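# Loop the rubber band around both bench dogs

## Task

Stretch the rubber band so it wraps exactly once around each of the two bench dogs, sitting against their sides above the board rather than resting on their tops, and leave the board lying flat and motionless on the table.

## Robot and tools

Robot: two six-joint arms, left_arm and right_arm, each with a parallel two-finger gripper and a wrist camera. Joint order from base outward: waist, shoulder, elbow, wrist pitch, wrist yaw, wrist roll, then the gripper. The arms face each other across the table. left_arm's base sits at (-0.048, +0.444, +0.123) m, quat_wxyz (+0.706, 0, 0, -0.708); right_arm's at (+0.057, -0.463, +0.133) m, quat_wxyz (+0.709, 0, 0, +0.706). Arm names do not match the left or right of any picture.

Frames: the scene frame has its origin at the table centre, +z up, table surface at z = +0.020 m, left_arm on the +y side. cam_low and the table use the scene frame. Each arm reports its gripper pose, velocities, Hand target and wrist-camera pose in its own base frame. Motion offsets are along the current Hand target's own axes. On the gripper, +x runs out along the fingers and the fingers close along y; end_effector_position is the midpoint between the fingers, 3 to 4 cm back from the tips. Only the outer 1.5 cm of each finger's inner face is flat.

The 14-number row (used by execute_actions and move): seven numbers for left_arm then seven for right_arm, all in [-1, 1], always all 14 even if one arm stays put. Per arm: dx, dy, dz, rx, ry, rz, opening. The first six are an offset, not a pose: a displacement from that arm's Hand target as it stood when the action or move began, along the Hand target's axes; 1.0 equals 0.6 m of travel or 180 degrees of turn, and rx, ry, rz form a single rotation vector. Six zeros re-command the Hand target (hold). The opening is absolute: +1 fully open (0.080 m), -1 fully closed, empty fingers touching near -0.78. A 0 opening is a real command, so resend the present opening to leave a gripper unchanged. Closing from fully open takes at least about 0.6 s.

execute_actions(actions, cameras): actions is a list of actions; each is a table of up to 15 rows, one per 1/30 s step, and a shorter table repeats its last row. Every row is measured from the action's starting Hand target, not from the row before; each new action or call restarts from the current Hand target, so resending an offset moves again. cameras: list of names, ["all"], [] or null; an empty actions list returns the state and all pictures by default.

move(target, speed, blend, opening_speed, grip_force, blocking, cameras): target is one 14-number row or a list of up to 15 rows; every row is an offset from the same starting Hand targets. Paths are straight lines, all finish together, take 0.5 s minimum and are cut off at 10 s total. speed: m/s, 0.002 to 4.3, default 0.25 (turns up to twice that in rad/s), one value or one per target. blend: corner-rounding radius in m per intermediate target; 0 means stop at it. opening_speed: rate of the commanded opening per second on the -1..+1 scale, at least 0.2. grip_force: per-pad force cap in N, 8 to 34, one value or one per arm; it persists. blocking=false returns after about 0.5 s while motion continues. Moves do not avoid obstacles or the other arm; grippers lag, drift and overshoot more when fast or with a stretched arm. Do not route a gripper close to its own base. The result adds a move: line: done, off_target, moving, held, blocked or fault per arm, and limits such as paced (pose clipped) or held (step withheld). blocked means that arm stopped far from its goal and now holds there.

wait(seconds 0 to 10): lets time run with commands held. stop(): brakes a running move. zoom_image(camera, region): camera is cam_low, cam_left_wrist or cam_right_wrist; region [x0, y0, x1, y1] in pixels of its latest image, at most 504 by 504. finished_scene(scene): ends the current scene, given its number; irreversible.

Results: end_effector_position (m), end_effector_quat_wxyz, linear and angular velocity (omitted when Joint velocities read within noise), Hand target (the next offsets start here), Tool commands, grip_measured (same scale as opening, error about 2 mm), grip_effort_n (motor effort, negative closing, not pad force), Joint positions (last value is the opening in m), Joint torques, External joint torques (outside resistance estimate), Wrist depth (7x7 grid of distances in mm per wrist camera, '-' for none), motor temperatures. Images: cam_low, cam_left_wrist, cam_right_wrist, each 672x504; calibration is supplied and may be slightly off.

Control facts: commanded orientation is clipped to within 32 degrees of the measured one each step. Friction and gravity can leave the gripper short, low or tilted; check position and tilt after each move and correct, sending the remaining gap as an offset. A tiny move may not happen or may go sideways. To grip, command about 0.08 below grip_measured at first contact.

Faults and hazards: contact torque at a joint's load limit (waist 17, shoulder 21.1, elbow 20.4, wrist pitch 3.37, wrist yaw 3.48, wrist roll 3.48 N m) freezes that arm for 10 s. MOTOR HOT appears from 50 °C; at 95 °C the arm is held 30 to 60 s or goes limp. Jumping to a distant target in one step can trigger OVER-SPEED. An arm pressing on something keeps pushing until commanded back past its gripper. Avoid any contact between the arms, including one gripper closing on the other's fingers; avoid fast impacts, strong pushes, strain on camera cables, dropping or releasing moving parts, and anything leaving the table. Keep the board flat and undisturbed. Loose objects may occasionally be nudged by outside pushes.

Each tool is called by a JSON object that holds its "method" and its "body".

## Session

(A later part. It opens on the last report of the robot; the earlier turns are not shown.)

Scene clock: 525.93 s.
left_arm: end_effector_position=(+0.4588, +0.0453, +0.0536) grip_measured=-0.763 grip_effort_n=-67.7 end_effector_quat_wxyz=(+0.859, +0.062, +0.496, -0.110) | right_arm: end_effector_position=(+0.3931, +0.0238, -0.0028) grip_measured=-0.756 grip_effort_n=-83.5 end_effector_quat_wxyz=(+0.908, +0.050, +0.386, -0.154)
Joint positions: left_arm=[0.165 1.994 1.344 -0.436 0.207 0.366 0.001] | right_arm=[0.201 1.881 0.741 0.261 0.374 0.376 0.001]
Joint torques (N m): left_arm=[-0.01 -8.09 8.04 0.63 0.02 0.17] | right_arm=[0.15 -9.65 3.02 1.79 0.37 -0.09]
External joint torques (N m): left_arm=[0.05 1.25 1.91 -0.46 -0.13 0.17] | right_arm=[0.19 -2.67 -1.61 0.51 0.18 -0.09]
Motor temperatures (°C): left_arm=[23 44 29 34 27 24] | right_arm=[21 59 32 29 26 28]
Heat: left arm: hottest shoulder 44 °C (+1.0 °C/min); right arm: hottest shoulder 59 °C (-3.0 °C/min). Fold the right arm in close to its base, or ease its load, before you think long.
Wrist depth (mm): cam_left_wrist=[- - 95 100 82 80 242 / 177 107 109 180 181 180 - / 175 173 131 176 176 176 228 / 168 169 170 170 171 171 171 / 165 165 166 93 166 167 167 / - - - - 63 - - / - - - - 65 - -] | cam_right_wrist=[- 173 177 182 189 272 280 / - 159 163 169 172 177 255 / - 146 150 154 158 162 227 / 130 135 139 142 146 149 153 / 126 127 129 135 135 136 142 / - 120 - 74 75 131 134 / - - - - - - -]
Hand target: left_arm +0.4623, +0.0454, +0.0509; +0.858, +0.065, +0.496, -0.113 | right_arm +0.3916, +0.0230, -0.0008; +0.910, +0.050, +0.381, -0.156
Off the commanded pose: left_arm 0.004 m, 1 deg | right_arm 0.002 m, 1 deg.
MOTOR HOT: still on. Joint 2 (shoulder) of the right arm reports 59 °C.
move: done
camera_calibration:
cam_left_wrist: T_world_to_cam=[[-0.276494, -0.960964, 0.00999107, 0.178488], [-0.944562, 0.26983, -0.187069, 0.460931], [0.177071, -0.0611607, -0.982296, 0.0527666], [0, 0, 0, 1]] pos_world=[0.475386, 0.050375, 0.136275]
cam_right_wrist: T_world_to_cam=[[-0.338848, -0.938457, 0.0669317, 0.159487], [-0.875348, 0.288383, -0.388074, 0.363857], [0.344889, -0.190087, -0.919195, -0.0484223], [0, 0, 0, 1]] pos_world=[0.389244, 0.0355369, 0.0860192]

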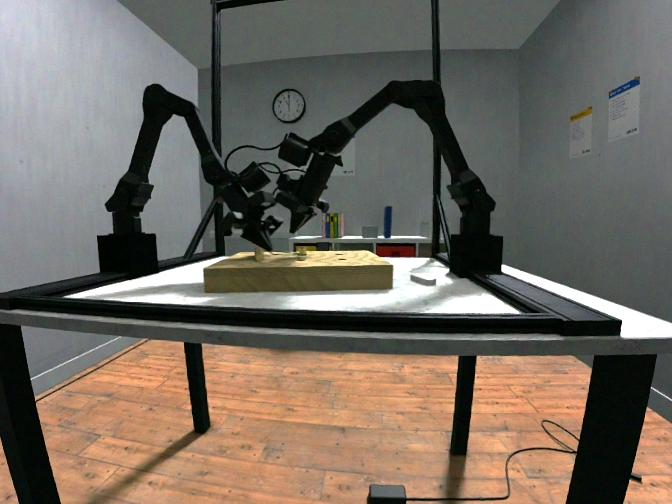

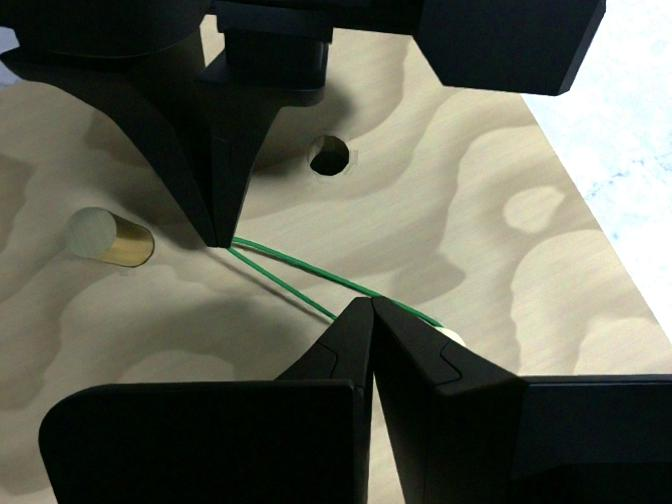

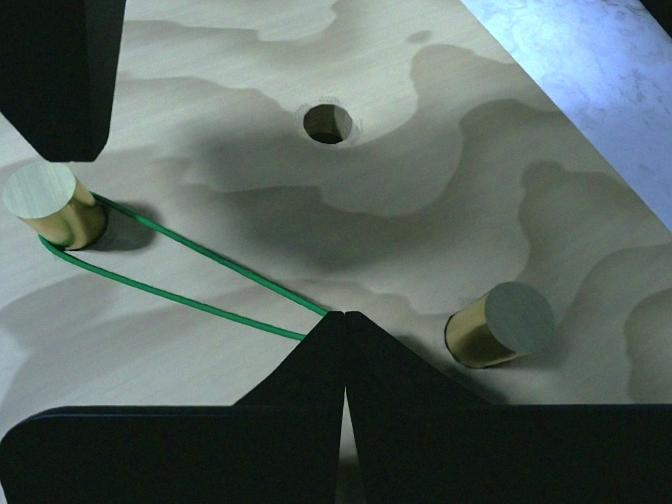

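{"method": "execute_actions", "body": {"actions": []}}

{"method": "zoom_image", "body": {"camera": "cam_left_wrist", "region": [200, 120, 560, 400]}}

Scene clock: 539.37 s.
left_arm: end_effector_position=(+0.4588, +0.0453, +0.0536) grip_measured=-0.763 grip_effort_n=-67.7 end_effector_quat_wxyz=(+0.859, +0.062, +0.496, -0.110) | right_arm: end_effector_position=(+0.3931, +0.0238, -0.0028) grip_measured=-0.756 grip_effort_n=-83.5 end_effector_quat_wxyz=(+0.908, +0.050, +0.386, -0.154)
Joint positions: left_arm=[0.165 1.994 1.344 -0.436 0.207 0.366 0.001] | right_arm=[0.201 1.881 0.741 0.261 0.374 0.376 0.001]
Joint velocities: within noise
Joint torques (N m): left_arm=[-0.16 -8.15 8.11 0.61 0.05 0.17] | right_arm=[0.15 -9.69 3.16 1.79 0.39 -0.06]
External joint torques (N m): left_arm=[-0.16 1.26 1.92 -0.5 -0.09 0.17] | right_arm=[0.16 -2.71 -1.47 0.5 0.2 -0.06]
Motor temperatures (°C): left_arm=[23 44 29 33 27 24] | right_arm=[21 58 31 32 26 28]
Heat: left arm: hottest shoulder 44 °C (+1.0 °C/min); right arm: hottest shoulder 58 °C (-2.0 °C/min). Fold the right arm in close to its base, or ease its load, before you think long.
Wrist depth (mm): cam_left_wrist=[- - 95 97 80 80 242 / - 104 108 181 180 181 235 / 174 130 173 176 176 177 228 / 168 168 170 171 171 172 220 / 165 165 166 94 166 167 167 / - - - - 63 - - / - - - - 65 - -] | cam_right_wrist=[- 172 176 182 190 271 281 / - 158 163 169 172 177 254 / - 146 149 154 158 163 228 / 130 135 139 142 146 149 153 / 126 126 129 135 134 136 142 / - 120 - 74 75 131 134 / - - - - - - -]
Hand target: left_arm +0.4623, +0.0454, +0.0509; +0.858, +0.065, +0.496, -0.113 | right_arm +0.3916, +0.0230, -0.0008; +0.910, +0.050, +0.381, -0.156
Tool commands: left_gripper/opening=-1.0 right_gripper/opening=-1.0
Off the commanded pose: left_arm 0.004 m, 1 deg | right_arm 0.002 m, 1 deg.
MOTOR HOT: still on. Joint 2 (shoulder) of the right arm reports 58 °C.
camera_calibration:
cam_left_wrist: T_world_to_cam=[[-0.276494, -0.960964, 0.00999107, 0.178488], [-0.944562, 0.26983, -0.187069, 0.460931], [0.177071, -0.0611607, -0.982296, 0.0527666], [0, 0, 0, 1]] pos_world=[0.475386, 0.050375, 0.136275]
cam_right_wrist: T_world_to_cam=[[-0.338848, -0.938457, 0.0669317, 0.159487], [-0.875348, 0.288383, -0.388074, 0.363857], [0.344889, -0.190087, -0.919195, -0.0484223], [0, 0, 0, 1]] pos_world=[0.389244, 0.0355369, 0.0860192]

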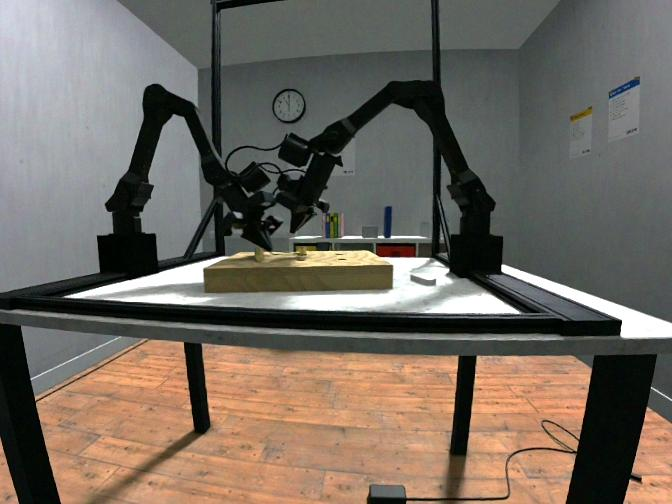

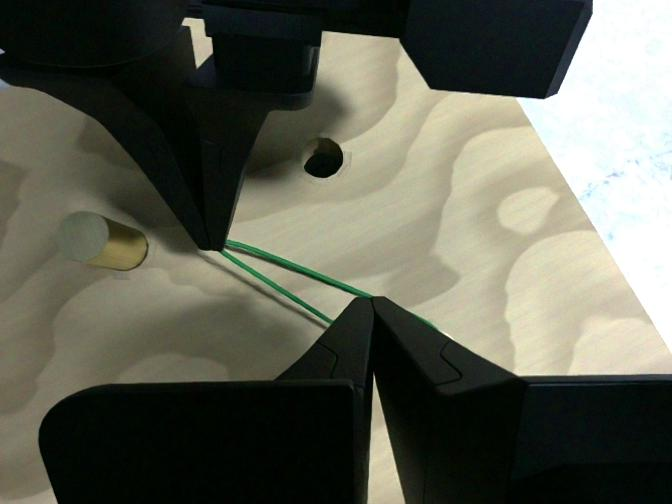

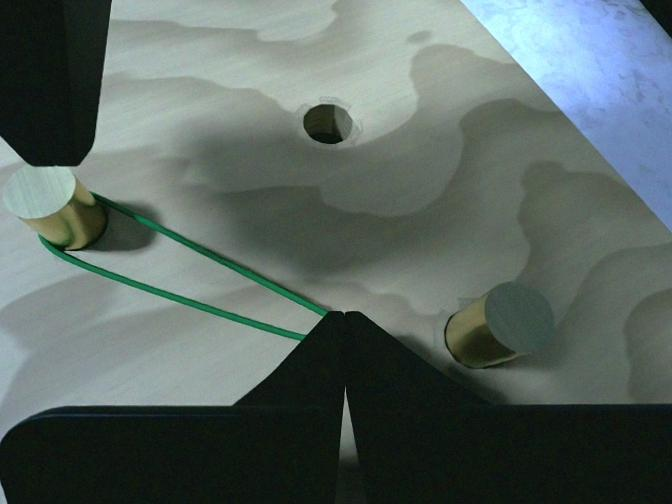

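Scaled by 1.400 from the camera's 672x504 image, which has a finer 960x720 frame.

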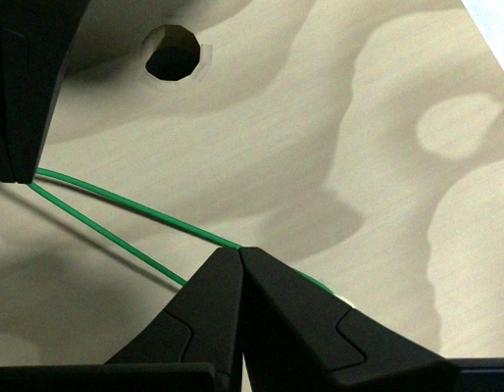

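{"method": "move", "body": {"target": [0.038,-0.001,-0.0275,0,0,0,-1,0,0,0,0,0,0,-1], "speed": 0.08, "cameras": ["cam_left_wrist","cam_right_wrist"]}}

{"method": "zoom_image", "body": {"camera": "cam_left_wrist", "region": [200, 120, 560, 400]}}

Scene clock: 547.73 s.
left_arm: end_effector_position=(+0.4618, +0.0457, +0.0323) grip_measured=-0.763 grip_effort_n=-67.7 end_effector_quat_wxyz=(+0.862, +0.064, +0.491, -0.109) | right_arm: end_effector_position=(+0.3931, +0.0238, -0.0028) grip_measured=-0.756 grip_effort_n=-83.5 end_effector_quat_wxyz=(+0.908, +0.050, +0.386, -0.154)
Joint positions: left_arm=[0.165 2.033 1.304 -0.344 0.207 0.367 0.001] | right_arm=[0.201 1.881 0.741 0.261 0.374 0.376 0.001]
Joint torques (N m): left_arm=[0.06 -8.45 4.98 1.49 0.08 0.16] | right_arm=[0.1 -9.72 3.14 1.79 0.4 -0.07]
External joint torques (N m): left_arm=[0.05 0.95 -0.94 0.4 -0.05 0.16] | right_arm=[0.11 -2.64 -1.61 0.46 0.2 -0.08]
Motor temperatures (°C): left_arm=[23 44 29 32 27 24] | right_arm=[21 57 31 33 26 28]
Heat: left arm: hottest shoulder 44 °C (+1.0 °C/min); right arm: hottest shoulder 57 °C (-3.0 °C/min). Fold the right arm in close to its base, or ease its load, before you think long.
Wrist depth (mm): cam_left_wrist=[- 84 76 165 164 163 68 / - 89 158 159 159 160 213 / 155 108 154 155 155 155 205 / 137 149 149 150 150 150 150 / 146 145 146 94 145 146 146 / - - - - 63 - - / - - - - 65 - -] | cam_right_wrist=[- 90 177 183 190 272 280 / - 158 162 169 172 177 254 / - 144 150 154 158 162 227 / 131 135 139 142 146 150 153 / 126 126 129 135 135 136 142 / - 120 - 74 75 131 134 / - - - - - - -]
Hand target: left_arm +0.4594, +0.0456, +0.0230; +0.858, +0.065, +0.496, -0.113 | right_arm +0.3916, +0.0230, -0.0008; +0.910, +0.050, +0.381, -0.156
Off the commanded pose: left_arm 0.010 m, 1 deg | right_arm 0.003 m, 1 deg.
MOTOR HOT: still on. Joint 2 (shoulder) of the right arm reports 57 °C.
move: off_target (left_arm)
camera_calibration:
cam_left_wrist: T_world_to_cam=[[-0.277866, -0.960612, 0.00386846, 0.18084], [-0.941815, 0.271631, -0.197995, 0.458533], [0.189146, -0.0586594, -0.980195, 0.0256083], [0, 0, 0, 1]] pos_world=[0.477259, 0.0506675, 0.115189]
cam_right_wrist: T_world_to_cam=[[-0.338848, -0.938457, 0.0669317, 0.159487], [-0.875348, 0.288383, -0.388074, 0.363857], [0.344889, -0.190087, -0.919195, -0.0484223], [0, 0, 0, 1]] pos_world=[0.389244, 0.0355369, 0.0860192]
Images, in order (width x height): cam_left_wrist 672x504, cam_right_wrist 672x504.

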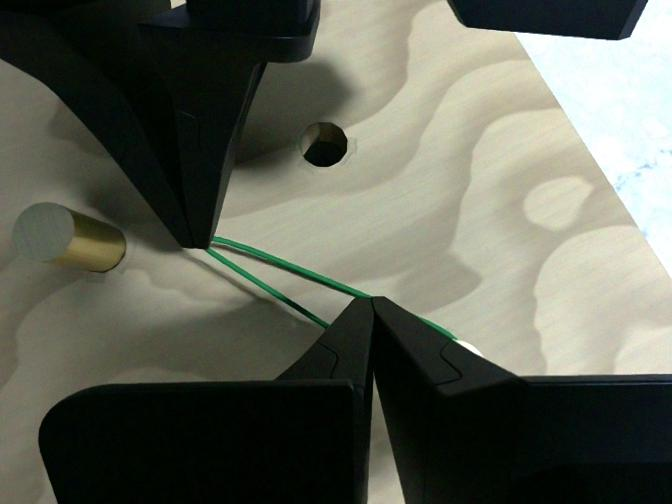

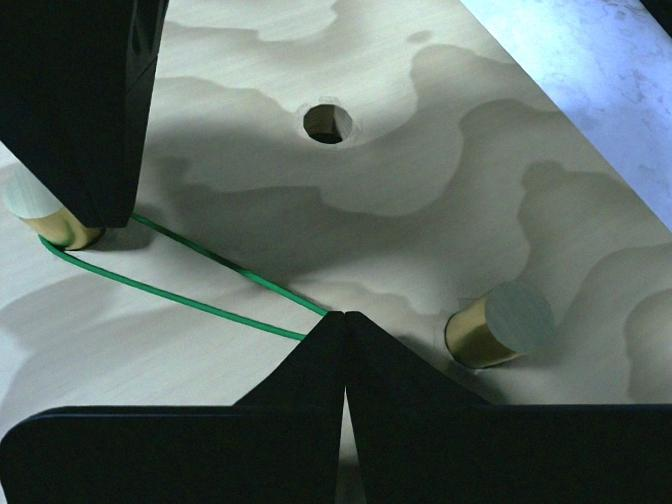

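Scaled by 1.400 from the camera's 672x504 image, which has a finer 960x720 frame.

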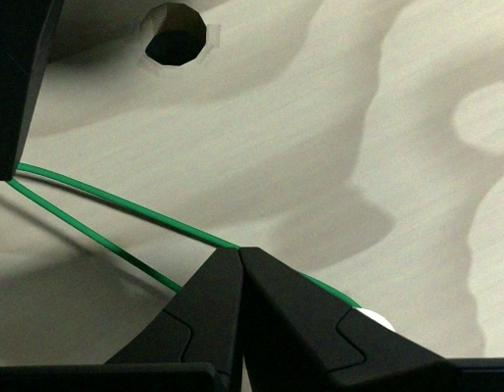

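{"method": "move", "body": {"target": [0.0292,-0.0022,-0.0262,0,0,0,-1,0,0,0,0,0,0,-1], "speed": 0.08, "cameras": ["cam_left_wrist","cam_right_wrist"]}}

{"method": "zoom_image", "body": {"camera": "cam_left_wrist", "region": [200, 120, 560, 400]}}

Scene clock: 551.40 s.
left_arm: end_effector_position=(+0.4577, +0.0454, +0.0095) grip_measured=-0.763 grip_effort_n=-67.7 end_effector_quat_wxyz=(+0.862, +0.065, +0.490, -0.109) | right_arm: end_effector_position=(+0.3931, +0.0238, -0.0028) grip_measured=-0.756 grip_effort_n=-83.5 end_effector_quat_wxyz=(+0.908, +0.050, +0.386, -0.154)
Joint positions: left_arm=[0.166 2.063 1.244 -0.253 0.207 0.369 0.001] | right_arm=[0.201 1.881 0.741 0.261 0.374 0.376 0.001]
Joint torques (N m): left_arm=[0.18 -8.36 4.7 1.48 0.13 0.15] | right_arm=[0.25 -9.77 3.09 1.81 0.36 -0.09]
External joint torques (N m): left_arm=[0.17 1.02 -1.01 0.38 0 0.15] | right_arm=[0.26 -2.74 -1.6 0.5 0.16 -0.09]
Motor temperatures (°C): left_arm=[23 44 29 33 27 24] | right_arm=[21 57 31 33 26 28]
Heat: left arm: hottest shoulder 44 °C (+1.0 °C/min); right arm: hottest shoulder 57 °C (-3.0 °C/min). Fold the right arm in close to its base, or ease its load, before you think long.
Wrist depth (mm): cam_left_wrist=[- - 139 140 140 140 196 / - 81 135 136 136 136 136 / 132 96 131 131 132 132 132 / 126 127 127 127 127 127 128 / 124 124 124 94 122 124 124 / - - - - 63 - - / - - - - 65 - -] | cam_right_wrist=[- 75 175 182 189 271 286 / - 88 163 169 171 177 257 / - 107 150 153 158 162 226 / 131 134 139 142 146 150 153 / 126 126 129 135 135 135 142 / - 120 - 74 75 131 134 / - - - - - - -]
Hand target: left_arm +0.4543, +0.0455, -0.0001; +0.858, +0.065, +0.496, -0.113 | right_arm +0.3916, +0.0230, -0.0008; +0.910, +0.050, +0.381, -0.156
Off the commanded pose: left_arm 0.010 m, 1 deg | right_arm 0.003 m, 1 deg.
MOTOR HOT: still on. Joint 2 (shoulder) of the right arm reports 57 °C.
move: off_target (left_arm)
camera_calibration:
cam_left_wrist: T_world_to_cam=[[-0.278383, -0.960467, 0.00239778, 0.179746], [-0.941321, 0.272335, -0.199371, 0.450048], [0.190837, -0.0577586, -0.979921, 0.00326086], [0, 0, 0, 1]] pos_world=[0.473055, 0.0502647, 0.092491]
cam_right_wrist: T_world_to_cam=[[-0.338848, -0.938457, 0.0669317, 0.159487], [-0.875348, 0.288383, -0.388074, 0.363857], [0.344889, -0.190087, -0.919195, -0.0484223], [0, 0, 0, 1]] pos_world=[0.389244, 0.0355369, 0.0860192]
Images, in order (width x height): cam_left_wrist 672x504, cam_right_wrist 672x504.

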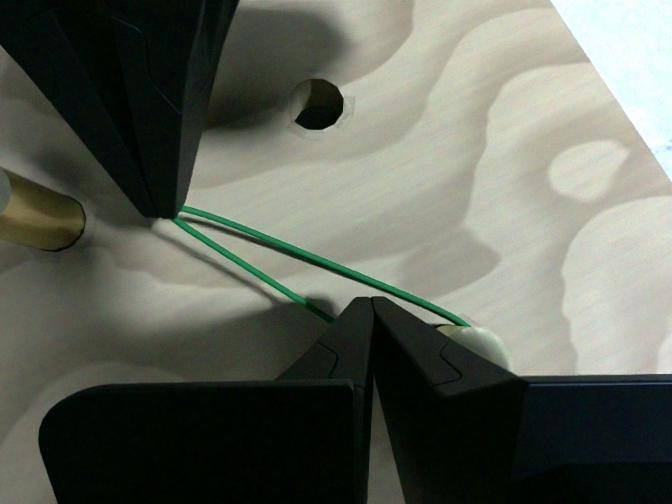

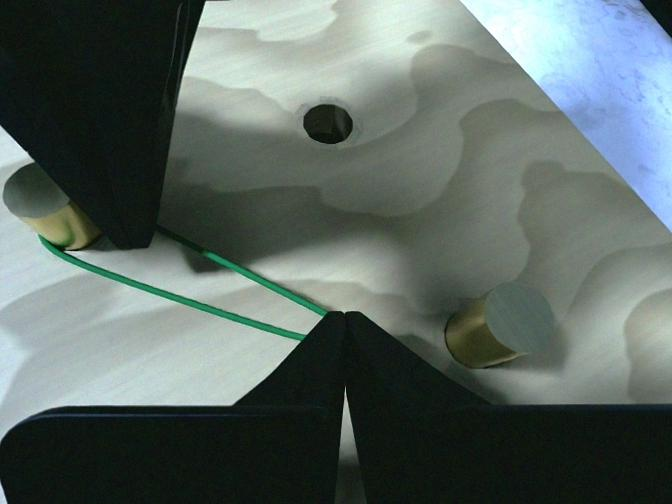

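Scaled by 1.400 from the camera's 672x504 image, which has a finer 960x720 frame.

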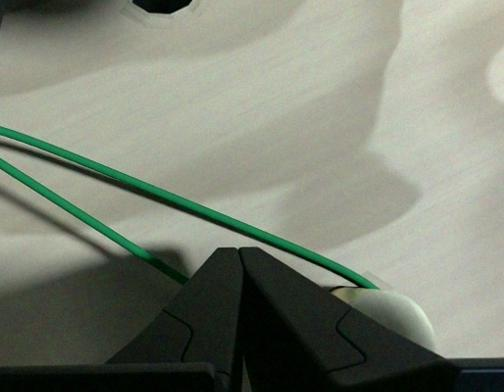

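{"method": "move", "body": {"target": [0.0083,-0.0013,-0.0105,0,0,0,-1,0,0,0,0,0,0,-1], "speed": 0.05, "cameras": ["cam_left_wrist","cam_right_wrist"]}}

{"method": "zoom_image", "body": {"camera": "cam_left_wrist", "region": [240, 180, 500, 380]}}

{"method": "zoom_image", "body": {"camera": "cam_right_wrist", "region": [0, 120, 360, 400]}}

Scene clock: 556.27 s.
left_arm: end_effector_position=(+0.4549, +0.0457, +0.0025) grip_measured=-0.763 grip_effort_n=-67.7 end_effector_quat_wxyz=(+0.863, +0.065, +0.490, -0.109) | right_arm: end_effector_position=(+0.3931, +0.0238, -0.0028) grip_measured=-0.756 grip_effort_n=-83.5 end_effector_quat_wxyz=(+0.908, +0.050, +0.386, -0.154)
Joint positions: left_arm=[0.168 2.069 1.22 -0.222 0.207 0.371 0.001] | right_arm=[0.201 1.881 0.741 0.261 0.374 0.376 0.001]
Joint torques (N m): left_arm=[0.15 -8.21 4.49 1.46 0.15 0.15] | right_arm=[0.24 -9.8 3.08 1.77 0.38 -0.07]
External joint torques (N m): left_arm=[0.15 1.13 -1.14 0.35 0.02 0.15] | right_arm=[0.28 -2.77 -1.62 0.47 0.18 -0.08]
Motor temperatures (°C): left_arm=[23 44 29 33 27 24] | right_arm=[21 57 31 33 26 28]
Heat: left arm: hottest shoulder 44 °C (+1.0 °C/min); right arm: hottest shoulder 57 °C (-3.0 °C/min). Fold the right arm in close to its base, or ease its load, before you think long.
Wrist depth (mm): cam_left_wrist=[- - 133 133 133 133 188 / - 81 129 128 129 129 129 / 125 97 124 125 125 125 125 / 121 121 121 121 121 121 121 / 117 117 117 94 95 117 117 / - - - - 63 - - / - - - - 65 - -] | cam_right_wrist=[- 76 175 182 189 271 282 / - 92 163 169 172 177 255 / - 109 150 154 158 162 172 / 130 134 139 142 146 149 153 / 126 126 130 135 135 136 142 / - 120 - 74 75 132 134 / - - - - - - -]
Hand target: left_arm +0.4513, +0.0456, -0.0074; +0.858, +0.065, +0.496, -0.113 | right_arm +0.3917, +0.0230, -0.0008; +0.910, +0.050, +0.381, -0.156
Off the commanded pose: left_arm 0.011 m, 1 deg | right_arm 0.003 m, 1 deg.
MOTOR HOT: still on. Joint 2 (shoulder) of the right arm reports 57 °C.
move: off_target (left_arm)
camera_calibration:
cam_left_wrist: T_world_to_cam=[[-0.278208, -0.96052, 0.00135399, 0.179087], [-0.941229, 0.272339, -0.199796, 0.445982], [0.191539, -0.0568594, -0.979837, -0.0034403], [0, 0, 0, 1]] pos_world=[0.470254, 0.0503629, 0.0854919]
cam_right_wrist: T_world_to_cam=[[-0.338848, -0.938457, 0.0669317, 0.159487], [-0.875348, 0.288383, -0.388074, 0.363857], [0.344889, -0.190087, -0.919195, -0.0484223], [0, 0, 0, 1]] pos_world=[0.389244, 0.0355369, 0.0860192]
Images, in order (width x height): cam_left_wrist 672x504, cam_right_wrist 672x504.

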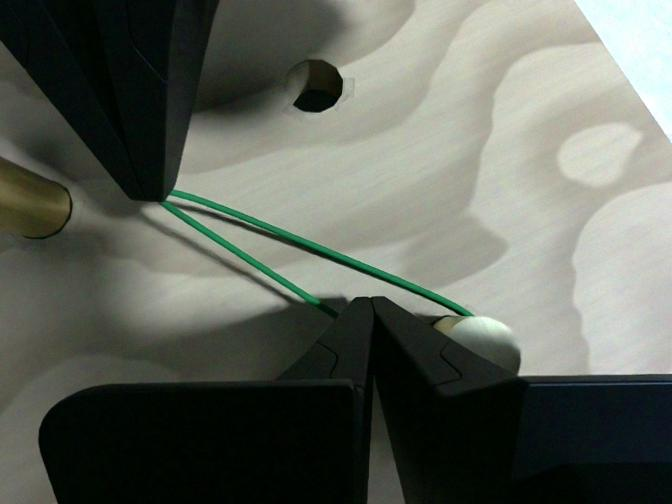

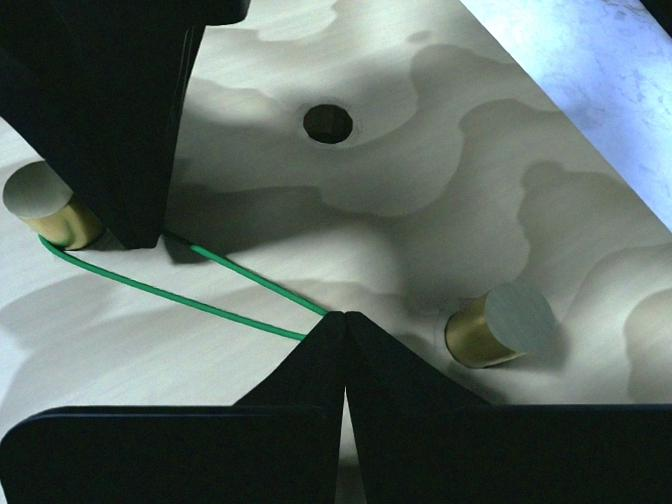

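Scaled by 1.938 from the camera's 672x504 image, which has a finer 960x720 frame.

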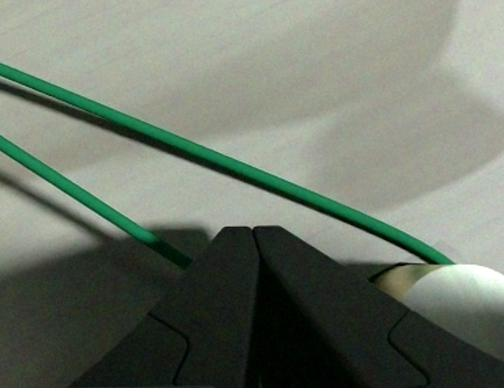

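Scaled by 1.400 from the camera's 672x504 image, which has a finer 960x720 frame.

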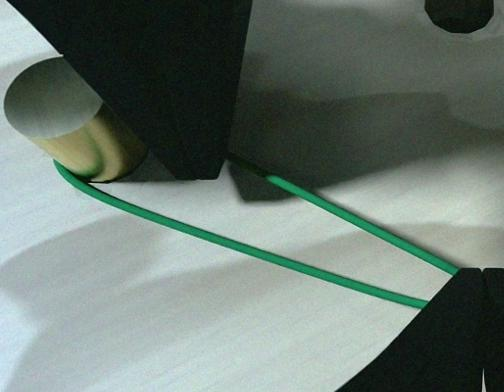

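{"method": "move", "body": {"target": [-0.002,0.0062,-0.0167,0,0,0,-1,0,0,0,0,0,0,-1], "speed": 0.05, "cameras": ["cam_left_wrist","cam_right_wrist"]}}

{"method": "zoom_image", "body": {"camera": "cam_left_wrist", "region": [240, 180, 500, 380]}}

{"method": "zoom_image", "body": {"camera": "cam_right_wrist", "region": [0, 120, 360, 400]}}

Scene clock: 560.23 s.
left_arm: end_effector_position=(+0.4473, +0.0517, -0.0053) grip_measured=-0.763 grip_effort_n=-67.7 end_effector_quat_wxyz=(+0.861, +0.065, +0.492, -0.110) | right_arm: end_effector_position=(+0.3931, +0.0238, -0.0028) grip_measured=-0.756 grip_effort_n=-83.5 end_effector_quat_wxyz=(+0.908, +0.050, +0.386, -0.154)
Joint positions: left_arm=[0.187 2.069 1.186 -0.198 0.216 0.389 0.001] | right_arm=[0.201 1.881 0.741 0.261 0.374 0.376 0.001]
Joint torques (N m): left_arm=[0.12 -9.21 3.99 1.39 0.12 0.14] | right_arm=[0.16 -9.68 3.16 1.78 0.38 -0.07]
External joint torques (N m): left_arm=[0.15 0.01 -1.51 0.29 -0.02 0.14] | right_arm=[0.15 -2.63 -1.56 0.46 0.19 -0.08]
Motor temperatures (°C): left_arm=[23 44 29 33 27 24] | right_arm=[21 56 31 34 26 28]
Heat: left arm: hottest shoulder 44 °C (+1.0 °C/min); right arm: hottest shoulder 56 °C (-4.1 °C/min). Fold the right arm in close to its base, or ease its load, before you think long.
Wrist depth (mm): cam_left_wrist=[- 77 125 127 126 126 126 / 121 84 121 121 121 121 122 / 117 117 118 117 118 118 118 / 114 114 114 114 115 114 114 / 111 111 111 111 93 90 111 / - - - - 63 - - / - - - - 65 - -] | cam_right_wrist=[- 87 173 183 189 271 281 / - 103 161 169 172 177 254 / 126 117 150 154 158 162 227 / 129 135 139 142 146 149 154 / 125 127 129 135 135 135 142 / - 120 - 74 75 132 134 / - - - - - - -]
Hand target: left_arm +0.4433, +0.0516, -0.0114; +0.858, +0.065, +0.496, -0.113 | right_arm +0.3917, +0.0230, -0.0008; +0.910, +0.050, +0.381, -0.156
Off the commanded pose: left_arm 0.007 m, 1 deg | right_arm 0.003 m, 1 deg.
MOTOR HOT: still on. Joint 2 (shoulder) of the right arm reports 56 °C.
move: done
camera_calibration:
cam_left_wrist: T_world_to_cam=[[-0.279244, -0.960213, 0.00356852, 0.183248], [-0.942088, 0.273251, -0.194433, 0.435906], [0.185722, -0.0576562, -0.980909, -0.00664188], [0, 0, 0, 1]] pos_world=[0.463067, 0.0564631, 0.0775856]
cam_right_wrist: T_world_to_cam=[[-0.338848, -0.938457, 0.0669317, 0.159487], [-0.875348, 0.288383, -0.388074, 0.363857], [0.344889, -0.190087, -0.919195, -0.0484223], [0, 0, 0, 1]] pos_world=[0.389244, 0.0355369, 0.0860192]
Images, in order (width x height): cam_left_wrist 672x504, cam_right_wrist 672x504.

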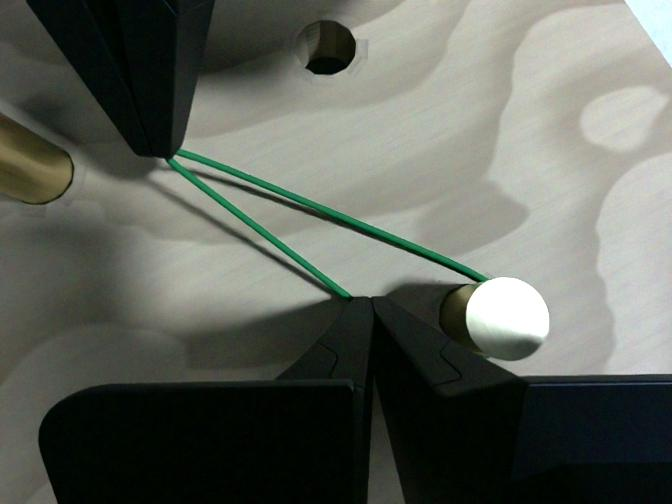

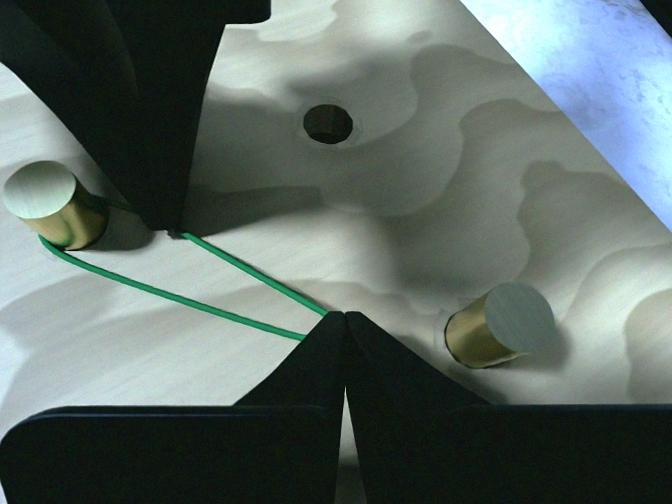

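Scaled by 1.938 from the camera's 672x504 image, which has a finer 960x720 frame.

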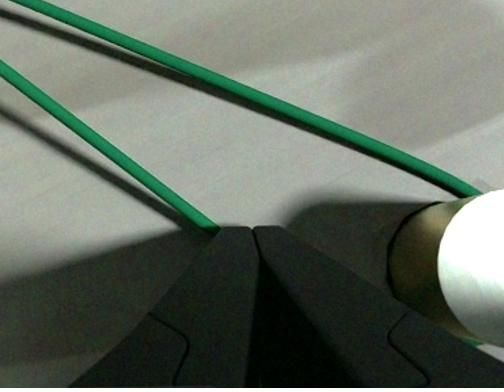

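Scaled by 1.400 from the camera's 672x504 image, which has a finer 960x720 frame.

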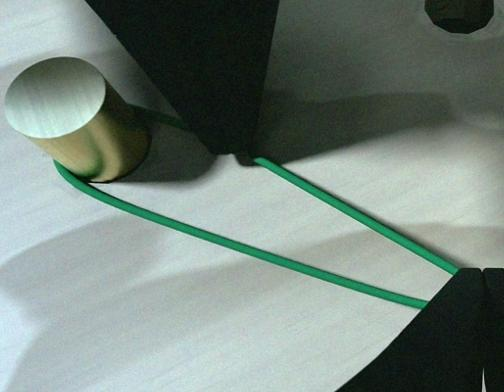

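{"method": "move", "body": {"target": [-0.01,0.0093,-0.005,0,0.083,0,-1,0,0,0,0,0,0,-1], "speed": 0.05, "cameras": ["cam_left_wrist","cam_right_wrist"]}}

{"method": "zoom_image", "body": {"camera": "cam_right_wrist", "region": [0, 120, 360, 400]}}

Scene clock: 573.13 s.
left_arm: end_effector_position=(+0.4374, +0.0591, -0.0028) grip_measured=-0.763 grip_effort_n=-67.7 end_effector_quat_wxyz=(+0.789, +0.077, +0.601, -0.099) | right_arm: end_effector_position=(+0.3930, +0.0238, -0.0029) grip_measured=-0.756 grip_effort_n=-83.5 end_effector_quat_wxyz=(+0.908, +0.050, +0.387, -0.154)
Joint positions: left_arm=[0.171 2.149 1.428 -0.603 0.107 0.409 0.001] | right_arm=[0.201 1.881 0.741 0.261 0.374 0.376 0.001]
Joint torques (N m): left_arm=[-0.25 -8.31 7.38 0.28 -0.04 0.15] | right_arm=[0.25 -9.59 3.07 1.78 0.34 -0.07]
External joint torques (N m): left_arm=[-0.26 1.5 1.83 -0.44 -0.13 0.15] | right_arm=[0.25 -2.57 -1.62 0.48 0.15 -0.07]
Motor temperatures (°C): left_arm=[23 45 29 32 27 24] | right_arm=[21 56 30 34 26 28]
Heat: left arm: hottest shoulder 45 °C (+2.0 °C/min); right arm: hottest shoulder 56 °C (-4.1 °C/min). Fold the right arm in close to its base, or ease its load, before you think long.
Wrist depth (mm): cam_left_wrist=[- 79 102 102 102 103 103 / 103 104 103 104 104 104 105 / 105 105 106 105 106 106 106 / 108 108 108 108 108 86 109 / 109 110 110 109 109 111 111 / - - - - 63 - - / - - - - 65 - -] | cam_right_wrist=[- 98 170 183 190 272 279 / 152 113 161 169 172 177 256 / 144 143 149 153 158 162 228 / 130 135 139 142 146 149 153 / 126 126 129 135 135 136 142 / - 120 - 74 75 132 134 / - - - - - - -]
Hand target: left_arm +0.4393, +0.0584, -0.0077; +0.787, +0.080, +0.603, -0.104 | right_arm +0.3916, +0.0230, -0.0009; +0.910, +0.050, +0.381, -0.156
Off the commanded pose: left_arm 0.005 m, 1 deg | right_arm 0.003 m, 1 deg.
MOTOR HOT: still on. Joint 2 (shoulder) of the right arm reports 56 °C.
move: done
camera_calibration:
cam_left_wrist: T_world_to_cam=[[-0.272524, -0.962076, 0.0118605, 0.184798], [-0.959753, 0.272694, 0.0671655, 0.433539], [-0.0678525, 0.00692109, -0.997671, 0.105108], [0, 0, 0, 1]] pos_world=[0.473584, 0.0588384, 0.0735523]
cam_right_wrist: T_world_to_cam=[[-0.338845, -0.938443, 0.0671391, 0.159441], [-0.875469, 0.288361, -0.387818, 0.363758], [0.344585, -0.190188, -0.919288, -0.0483498], [0, 0, 0, 1]] pos_world=[0.389145, 0.0355374, 0.0859197]
Images, in order (width x height): cam_left_wrist 672x504, cam_right_wrist 672x504.

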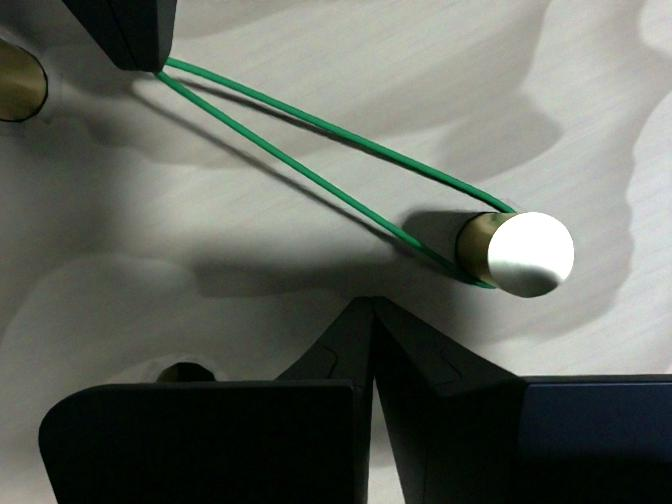

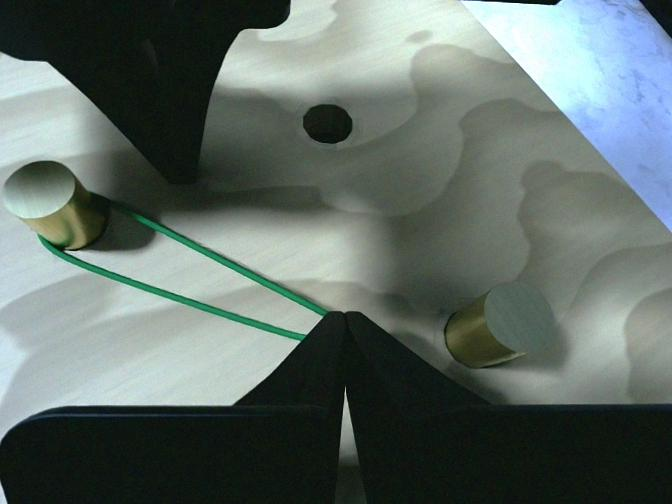

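Scaled by 1.400 from the camera's 672x504 image, which has a finer 960x720 frame.

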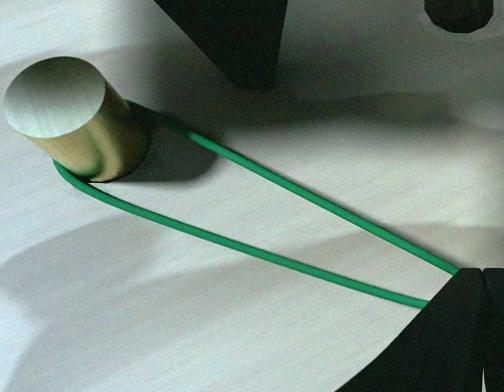

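{"method": "move", "body": {"target": [[-0.0403,0,0.0108,0,0,0,-1,0,0,0,0,0,0,-1],[-0.0288,-0.0115,0.0537,0,0,0,-1,0,0,0,0,0,0,-1]], "blend": [0.005,0], "speed": 0.08, "cameras": ["cam_left_wrist","cam_right_wrist"]}}

{"method": "zoom_image", "body": {"camera": "cam_left_wrist", "region": [200, 120, 560, 400]}}

Scene clock: 581.80 s.
left_arm: end_effector_position=(+0.4506, +0.0522, +0.0228) grip_measured=-0.763 grip_effort_n=-67.7 end_effector_quat_wxyz=(+0.787, +0.079, +0.603, -0.099) | right_arm: end_effector_position=(+0.3900, +0.0250, -0.0052) grip_measured=-0.756 grip_effort_n=-83.5 end_effector_quat_wxyz=(+0.907, +0.047, +0.390, -0.152)
Joint positions: left_arm=[0.148 2.153 1.548 -0.721 0.098 0.39 0.001] | right_arm=[0.205 1.881 0.733 0.261 0.374 0.375 0.001]
Joint torques (N m): left_arm=[-0.08 -10.93 6.05 0.73 0.1 0.03] | right_arm=[-0.26 -9.67 4.01 1.78 0.34 -0.01]
External joint torques (N m): left_arm=[-0.05 -0.85 0.25 0.01 0.01 0.03] | right_arm=[-0.3 -2.65 -0.7 0.46 0.15 -0.01]
Motor temperatures (°C): left_arm=[23 44 29 31 27 24] | right_arm=[21 56 30 35 26 28]
Heat: left arm: hottest shoulder 44 °C (+0.0 °C/min); right arm: hottest shoulder 56 °C (-4.0 °C/min). Fold the right arm in close to its base, or ease its load, before you think long.
Wrist depth (mm): cam_left_wrist=[- 79 124 126 125 125 125 / 125 126 126 127 127 128 127 / 129 129 129 129 130 130 130 / 132 132 132 132 132 132 133 / 134 135 135 94 113 136 136 / - - - - 63 - - / - - - - 65 - -] | cam_right_wrist=[- 83 171 177 182 263 274 / - 96 158 166 167 173 250 / 126 141 145 150 154 158 165 / 128 132 135 139 143 147 151 / 121 124 126 132 131 132 139 / - 117 - 74 75 129 133 / - - - - - - -]
Hand target: left_arm +0.4518, +0.0517, +0.0232; +0.789, +0.080, +0.600, -0.102 (not the last commanded pose) | right_arm +0.3916, +0.0230, -0.0009; +0.910, +0.050, +0.381, -0.156
Off the commanded pose: left_arm 0.016 m, 1 deg | right_arm 0.005 m, 1 deg.
MOTOR HOT: still on. Joint 2 (shoulder) of the right arm reports 56 °C.
move: held (left_arm; a check stopped the path); path passed 1 of 2 targets; blend cut to 0 m at target 1; limits=held
pose unreachable (left arm): on one or more control steps of this call, first in action 0 (counted from 0), this arm could not follow its commanded pose, so it was not sent that pose on those steps. It may still have moved: this result reports where it is.
cause: moving toward the commanded pose would bring a part of the arm too close to another arm (a part of this arm just beyond joint 4 (wrist pitch) and a part of the right arm just beyond its joint 4 (wrist pitch), 17 mm apart when this arm was first held).
camera_calibration:
cam_left_wrist: T_world_to_cam=[[-0.275248, -0.961324, 0.00976569, 0.182667], [-0.958582, 0.275208, 0.0733551, 0.445577], [-0.0732056, 0.0108296, -0.997258, 0.13378], [0, 0, 0, 1]] pos_world=[0.487194, 0.051527, 0.0989439]
cam_right_wrist: T_world_to_cam=[[-0.33289, -0.940185, 0.072368, 0.157461], [-0.880275, 0.282327, -0.381324, 0.362016], [0.338083, -0.190643, -0.921605, -0.0466777], [0, 0, 0, 1]] pos_world=[0.386872, 0.0369374, 0.0836316]
Images, in order (width x height): cam_left_wrist 672x504, cam_right_wrist 672x504.

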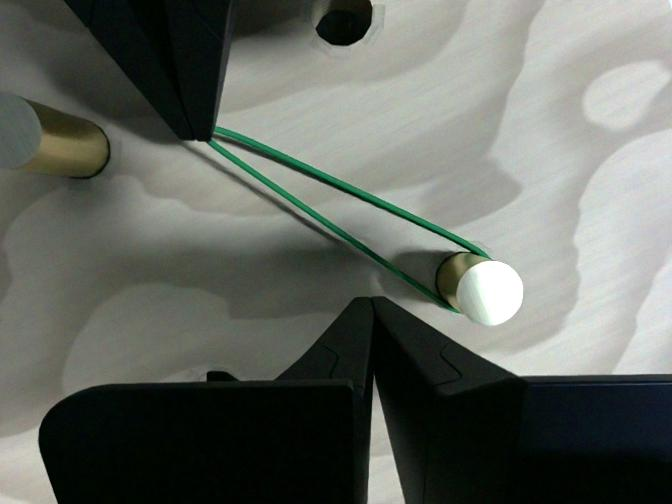

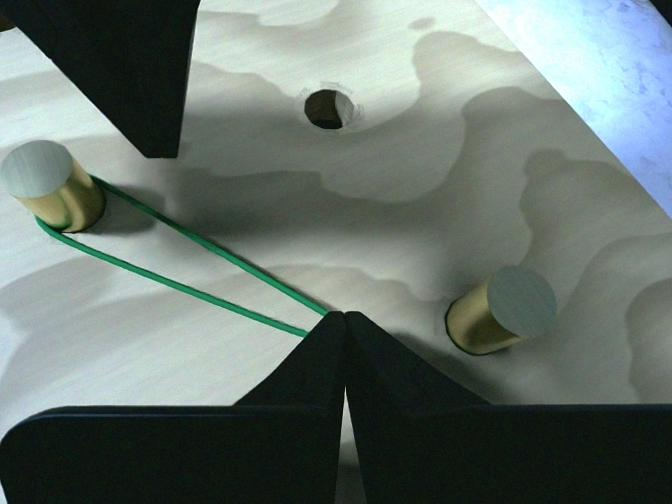

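Scaled by 1.400 from the camera's 672x504 image, which has a finer 960x720 frame.

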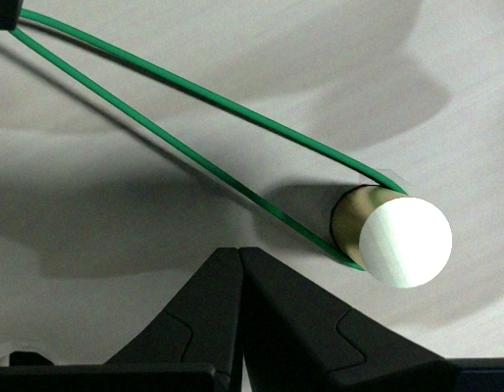

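{"method": "move", "body": {"target": [[-0.045,0,0.01,0,0,0,-1,0,0,0,0,0,0,-1],[-0.018,-0.022,0.0145,-0.206,-0.080,0.085,-1,0,0,0,0,0,0,-1]], "speed": 0.12, "blend": [0.005,0], "cameras": ["cam_left_wrist","cam_right_wrist"]}}

Scene clock: 595.63 s.
left_arm: end_effector_position=(+0.4547, +0.0369, +0.0317) grip_measured=-0.763 grip_effort_n=-67.7 end_effector_quat_wxyz=(+0.844, -0.107, +0.492, +0.184) | right_arm: end_effector_position=(+0.3903, +0.0250, -0.0050) grip_measured=-0.756 grip_effort_n=-83.5 end_effector_quat_wxyz=(+0.907, +0.047, +0.390, -0.152)
Joint positions: left_arm=[0.015 2.016 1.283 -0.359 -0.2 -0.364 0.001] | right_arm=[0.205 1.881 0.733 0.262 0.374 0.375 0.001]
Joint torques (N m): left_arm=[-0.35 -11.85 4.84 1.43 -0.31 -0.21] | right_arm=[-0.3 -9.65 4.06 1.68 0.36 0]
External joint torques (N m): left_arm=[-0.36 -2.57 -1.09 0.36 -0.18 -0.21] | right_arm=[-0.33 -2.72 -0.53 0.4 0.18 0]
Motor temperatures (°C): left_arm=[23 49 29 31 27 24] | right_arm=[21 55 31 35 26 28]
Heat: left arm: hottest shoulder 49 °C (+5.0 °C/min); right arm: hottest shoulder 55 °C (-3.0 °C/min). Fold the right arm in close to its base, or ease its load, before you think long.
Wrist depth (mm): cam_left_wrist=[165 164 162 105 96 159 160 / 161 159 157 128 157 156 154 / 156 155 154 153 153 151 150 / 151 151 150 149 148 147 146 / 148 148 146 94 144 144 143 / - - - - 63 - - / - - - - 65 - -] | cam_right_wrist=[- 168 173 178 184 266 277 / - 156 159 166 169 175 251 / - 142 146 151 156 160 168 / 129 133 136 140 144 147 152 / 123 124 126 133 132 133 140 / - 118 - 74 75 130 133 / - - - - - - -]
Hand target: left_arm +0.4537, +0.0375, +0.0358; +0.848, -0.110, +0.484, +0.188 | right_arm +0.3916, +0.0230, -0.0009; +0.910, +0.050, +0.381, -0.156
Off the commanded pose: left_arm 0.004 m, 1 deg | right_arm 0.005 m, 1 deg.
MOTOR HOT: still on. Joint 2 (shoulder) of the right arm reports 55 °C.
move: done; blend cut to 0 m at target 1
camera_calibration:
cam_left_wrist: T_world_to_cam=[[0.390536, -0.920558, 0.00736942, -0.135178], [-0.905124, -0.385424, -0.179438, 0.461123], [0.168024, 0.0634068, -0.983742, 0.031034], [0, 0, 0, 1]] pos_world=[0.464951, 0.051321, 0.114269]
cam_right_wrist: T_world_to_cam=[[-0.333034, -0.940198, 0.0715242, 0.157698], [-0.879673, 0.28249, -0.382589, 0.362013], [0.339505, -0.190333, -0.921146, -0.0471084], [0, 0, 0, 1]] pos_world=[0.386966, 0.0370361, 0.0838293]
Images, in order (width x height): cam_left_wrist 672x504, cam_right_wrist 672x504.

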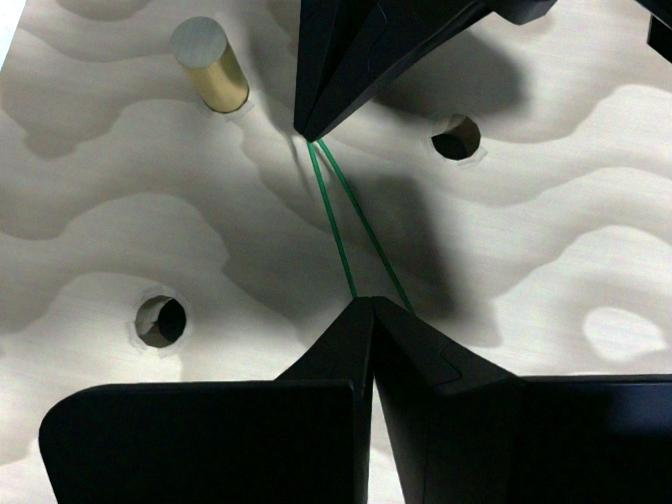

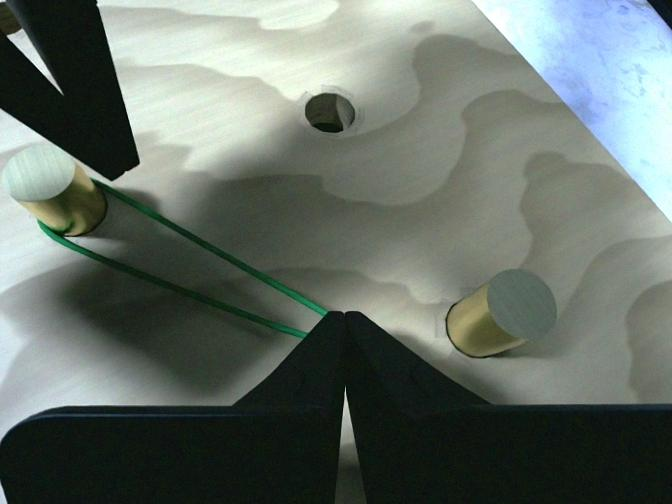

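{"method": "move", "body": {"target": [0.0432,0.0045,-0.0253,0,0,0,-0.5,0,0,0,0,0,0,-1], "speed": 0.08, "cameras": ["cam_left_wrist","cam_right_wrist"]}}

{"method": "zoom_image", "body": {"camera": "cam_left_wrist", "region": [200, 120, 560, 400]}}

Scene clock: 602.10 s.
left_arm: end_effector_position=(+0.4557, +0.0379, +0.0146) grip_measured=-0.504 grip_effort_n=19.3 end_effector_quat_wxyz=(+0.852, -0.110, +0.479, +0.183) | right_arm: end_effector_position=(+0.3903, +0.0250, -0.0050) grip_measured=-0.756 grip_effort_n=-83.5 end_effector_quat_wxyz=(+0.907, +0.047, +0.390, -0.152)
Joint positions: left_arm=[0.018 2.039 1.227 -0.249 -0.2 -0.364 0.012] | right_arm=[0.205 1.881 0.733 0.262 0.374 0.375 0.001]
Joint torques (N m): left_arm=[0.09 -8.15 4.77 1.5 -0.22 0.01] | right_arm=[-0.22 -9.67 3.89 1.71 0.36 -0.04]
External joint torques (N m): left_arm=[0.05 1.07 -0.94 0.39 -0.09 0.01] | right_arm=[-0.21 -2.54 -0.92 0.37 0.16 -0.04]
Motor temperatures (°C): left_arm=[23 49 29 31 27 24] | right_arm=[21 55 31 35 26 28]
Heat: left arm: hottest shoulder 49 °C (+5.1 °C/min); right arm: hottest shoulder 55 °C (-3.0 °C/min). Fold the right arm in close to its base, or ease its load, before you think long.
Wrist depth (mm): cam_left_wrist=[149 147 146 97 98 146 146 / 144 143 142 141 143 142 141 / 139 138 138 137 137 138 137 / 134 134 133 133 133 132 133 / 130 132 130 128 129 128 128 / - 128 - 125 67 - - / - - - 121 120 - -] | cam_right_wrist=[- 88 173 178 184 269 280 / 151 99 159 166 169 174 250 / - 140 147 151 156 160 168 / 129 133 136 140 143 148 152 / 123 124 126 133 132 133 140 / - 118 - 74 75 130 133 / - - - - - - -]
Hand target: left_arm +0.4526, +0.0398, +0.0057; +0.848, -0.110, +0.484, +0.188 | right_arm +0.3916, +0.0230, -0.0009; +0.910, +0.050, +0.381, -0.156
Off the commanded pose: left_arm 0.010 m, 1 deg | right_arm 0.005 m, 1 deg.
MOTOR HOT: still on. Joint 2 (shoulder) of the right arm reports 55 °C.
move: off_target (left_arm)
camera_calibration:
cam_left_wrist: T_world_to_cam=[[0.392198, -0.919689, 0.0187643, -0.135356], [-0.898398, -0.387342, -0.206995, 0.456787], [0.197639, 0.0643252, -0.978162, 0.000407187], [0, 0, 0, 1]] pos_world=[0.463383, 0.0524215, 0.0974908]
cam_right_wrist: T_world_to_cam=[[-0.333034, -0.940198, 0.0715242, 0.157698], [-0.879673, 0.28249, -0.382589, 0.362013], [0.339505, -0.190333, -0.921146, -0.0471084], [0, 0, 0, 1]] pos_world=[0.386966, 0.0370361, 0.0838293]
Images, in order (width x height): cam_left_wrist 672x504, cam_right_wrist 672x504.

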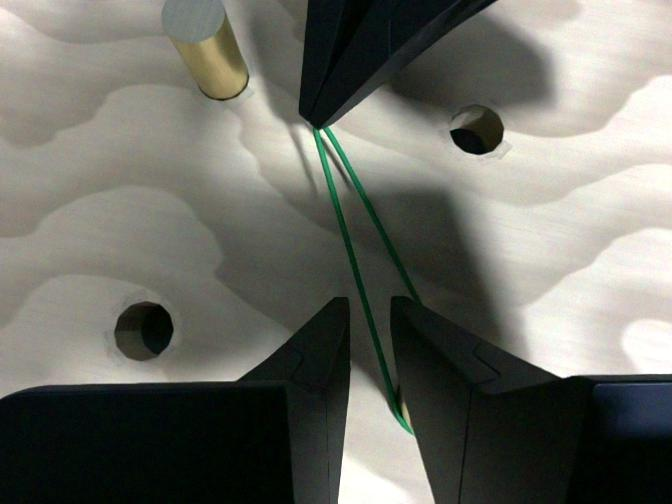

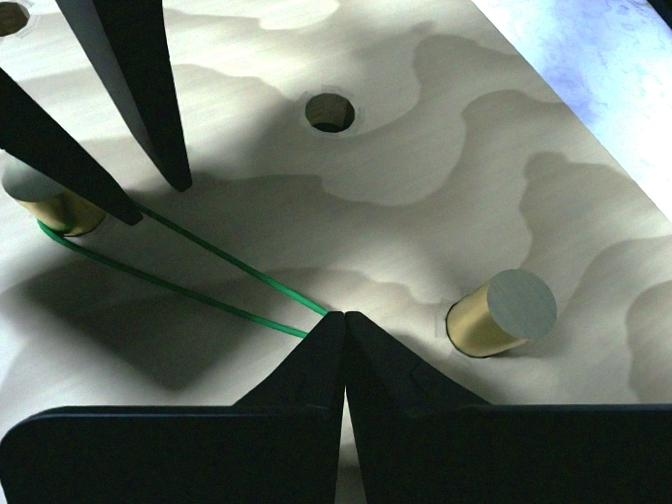

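Scaled by 1.400 from the camera's 672x504 image, which has a finer 960x720 frame.

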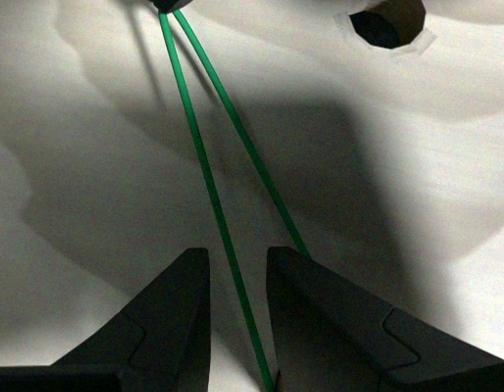

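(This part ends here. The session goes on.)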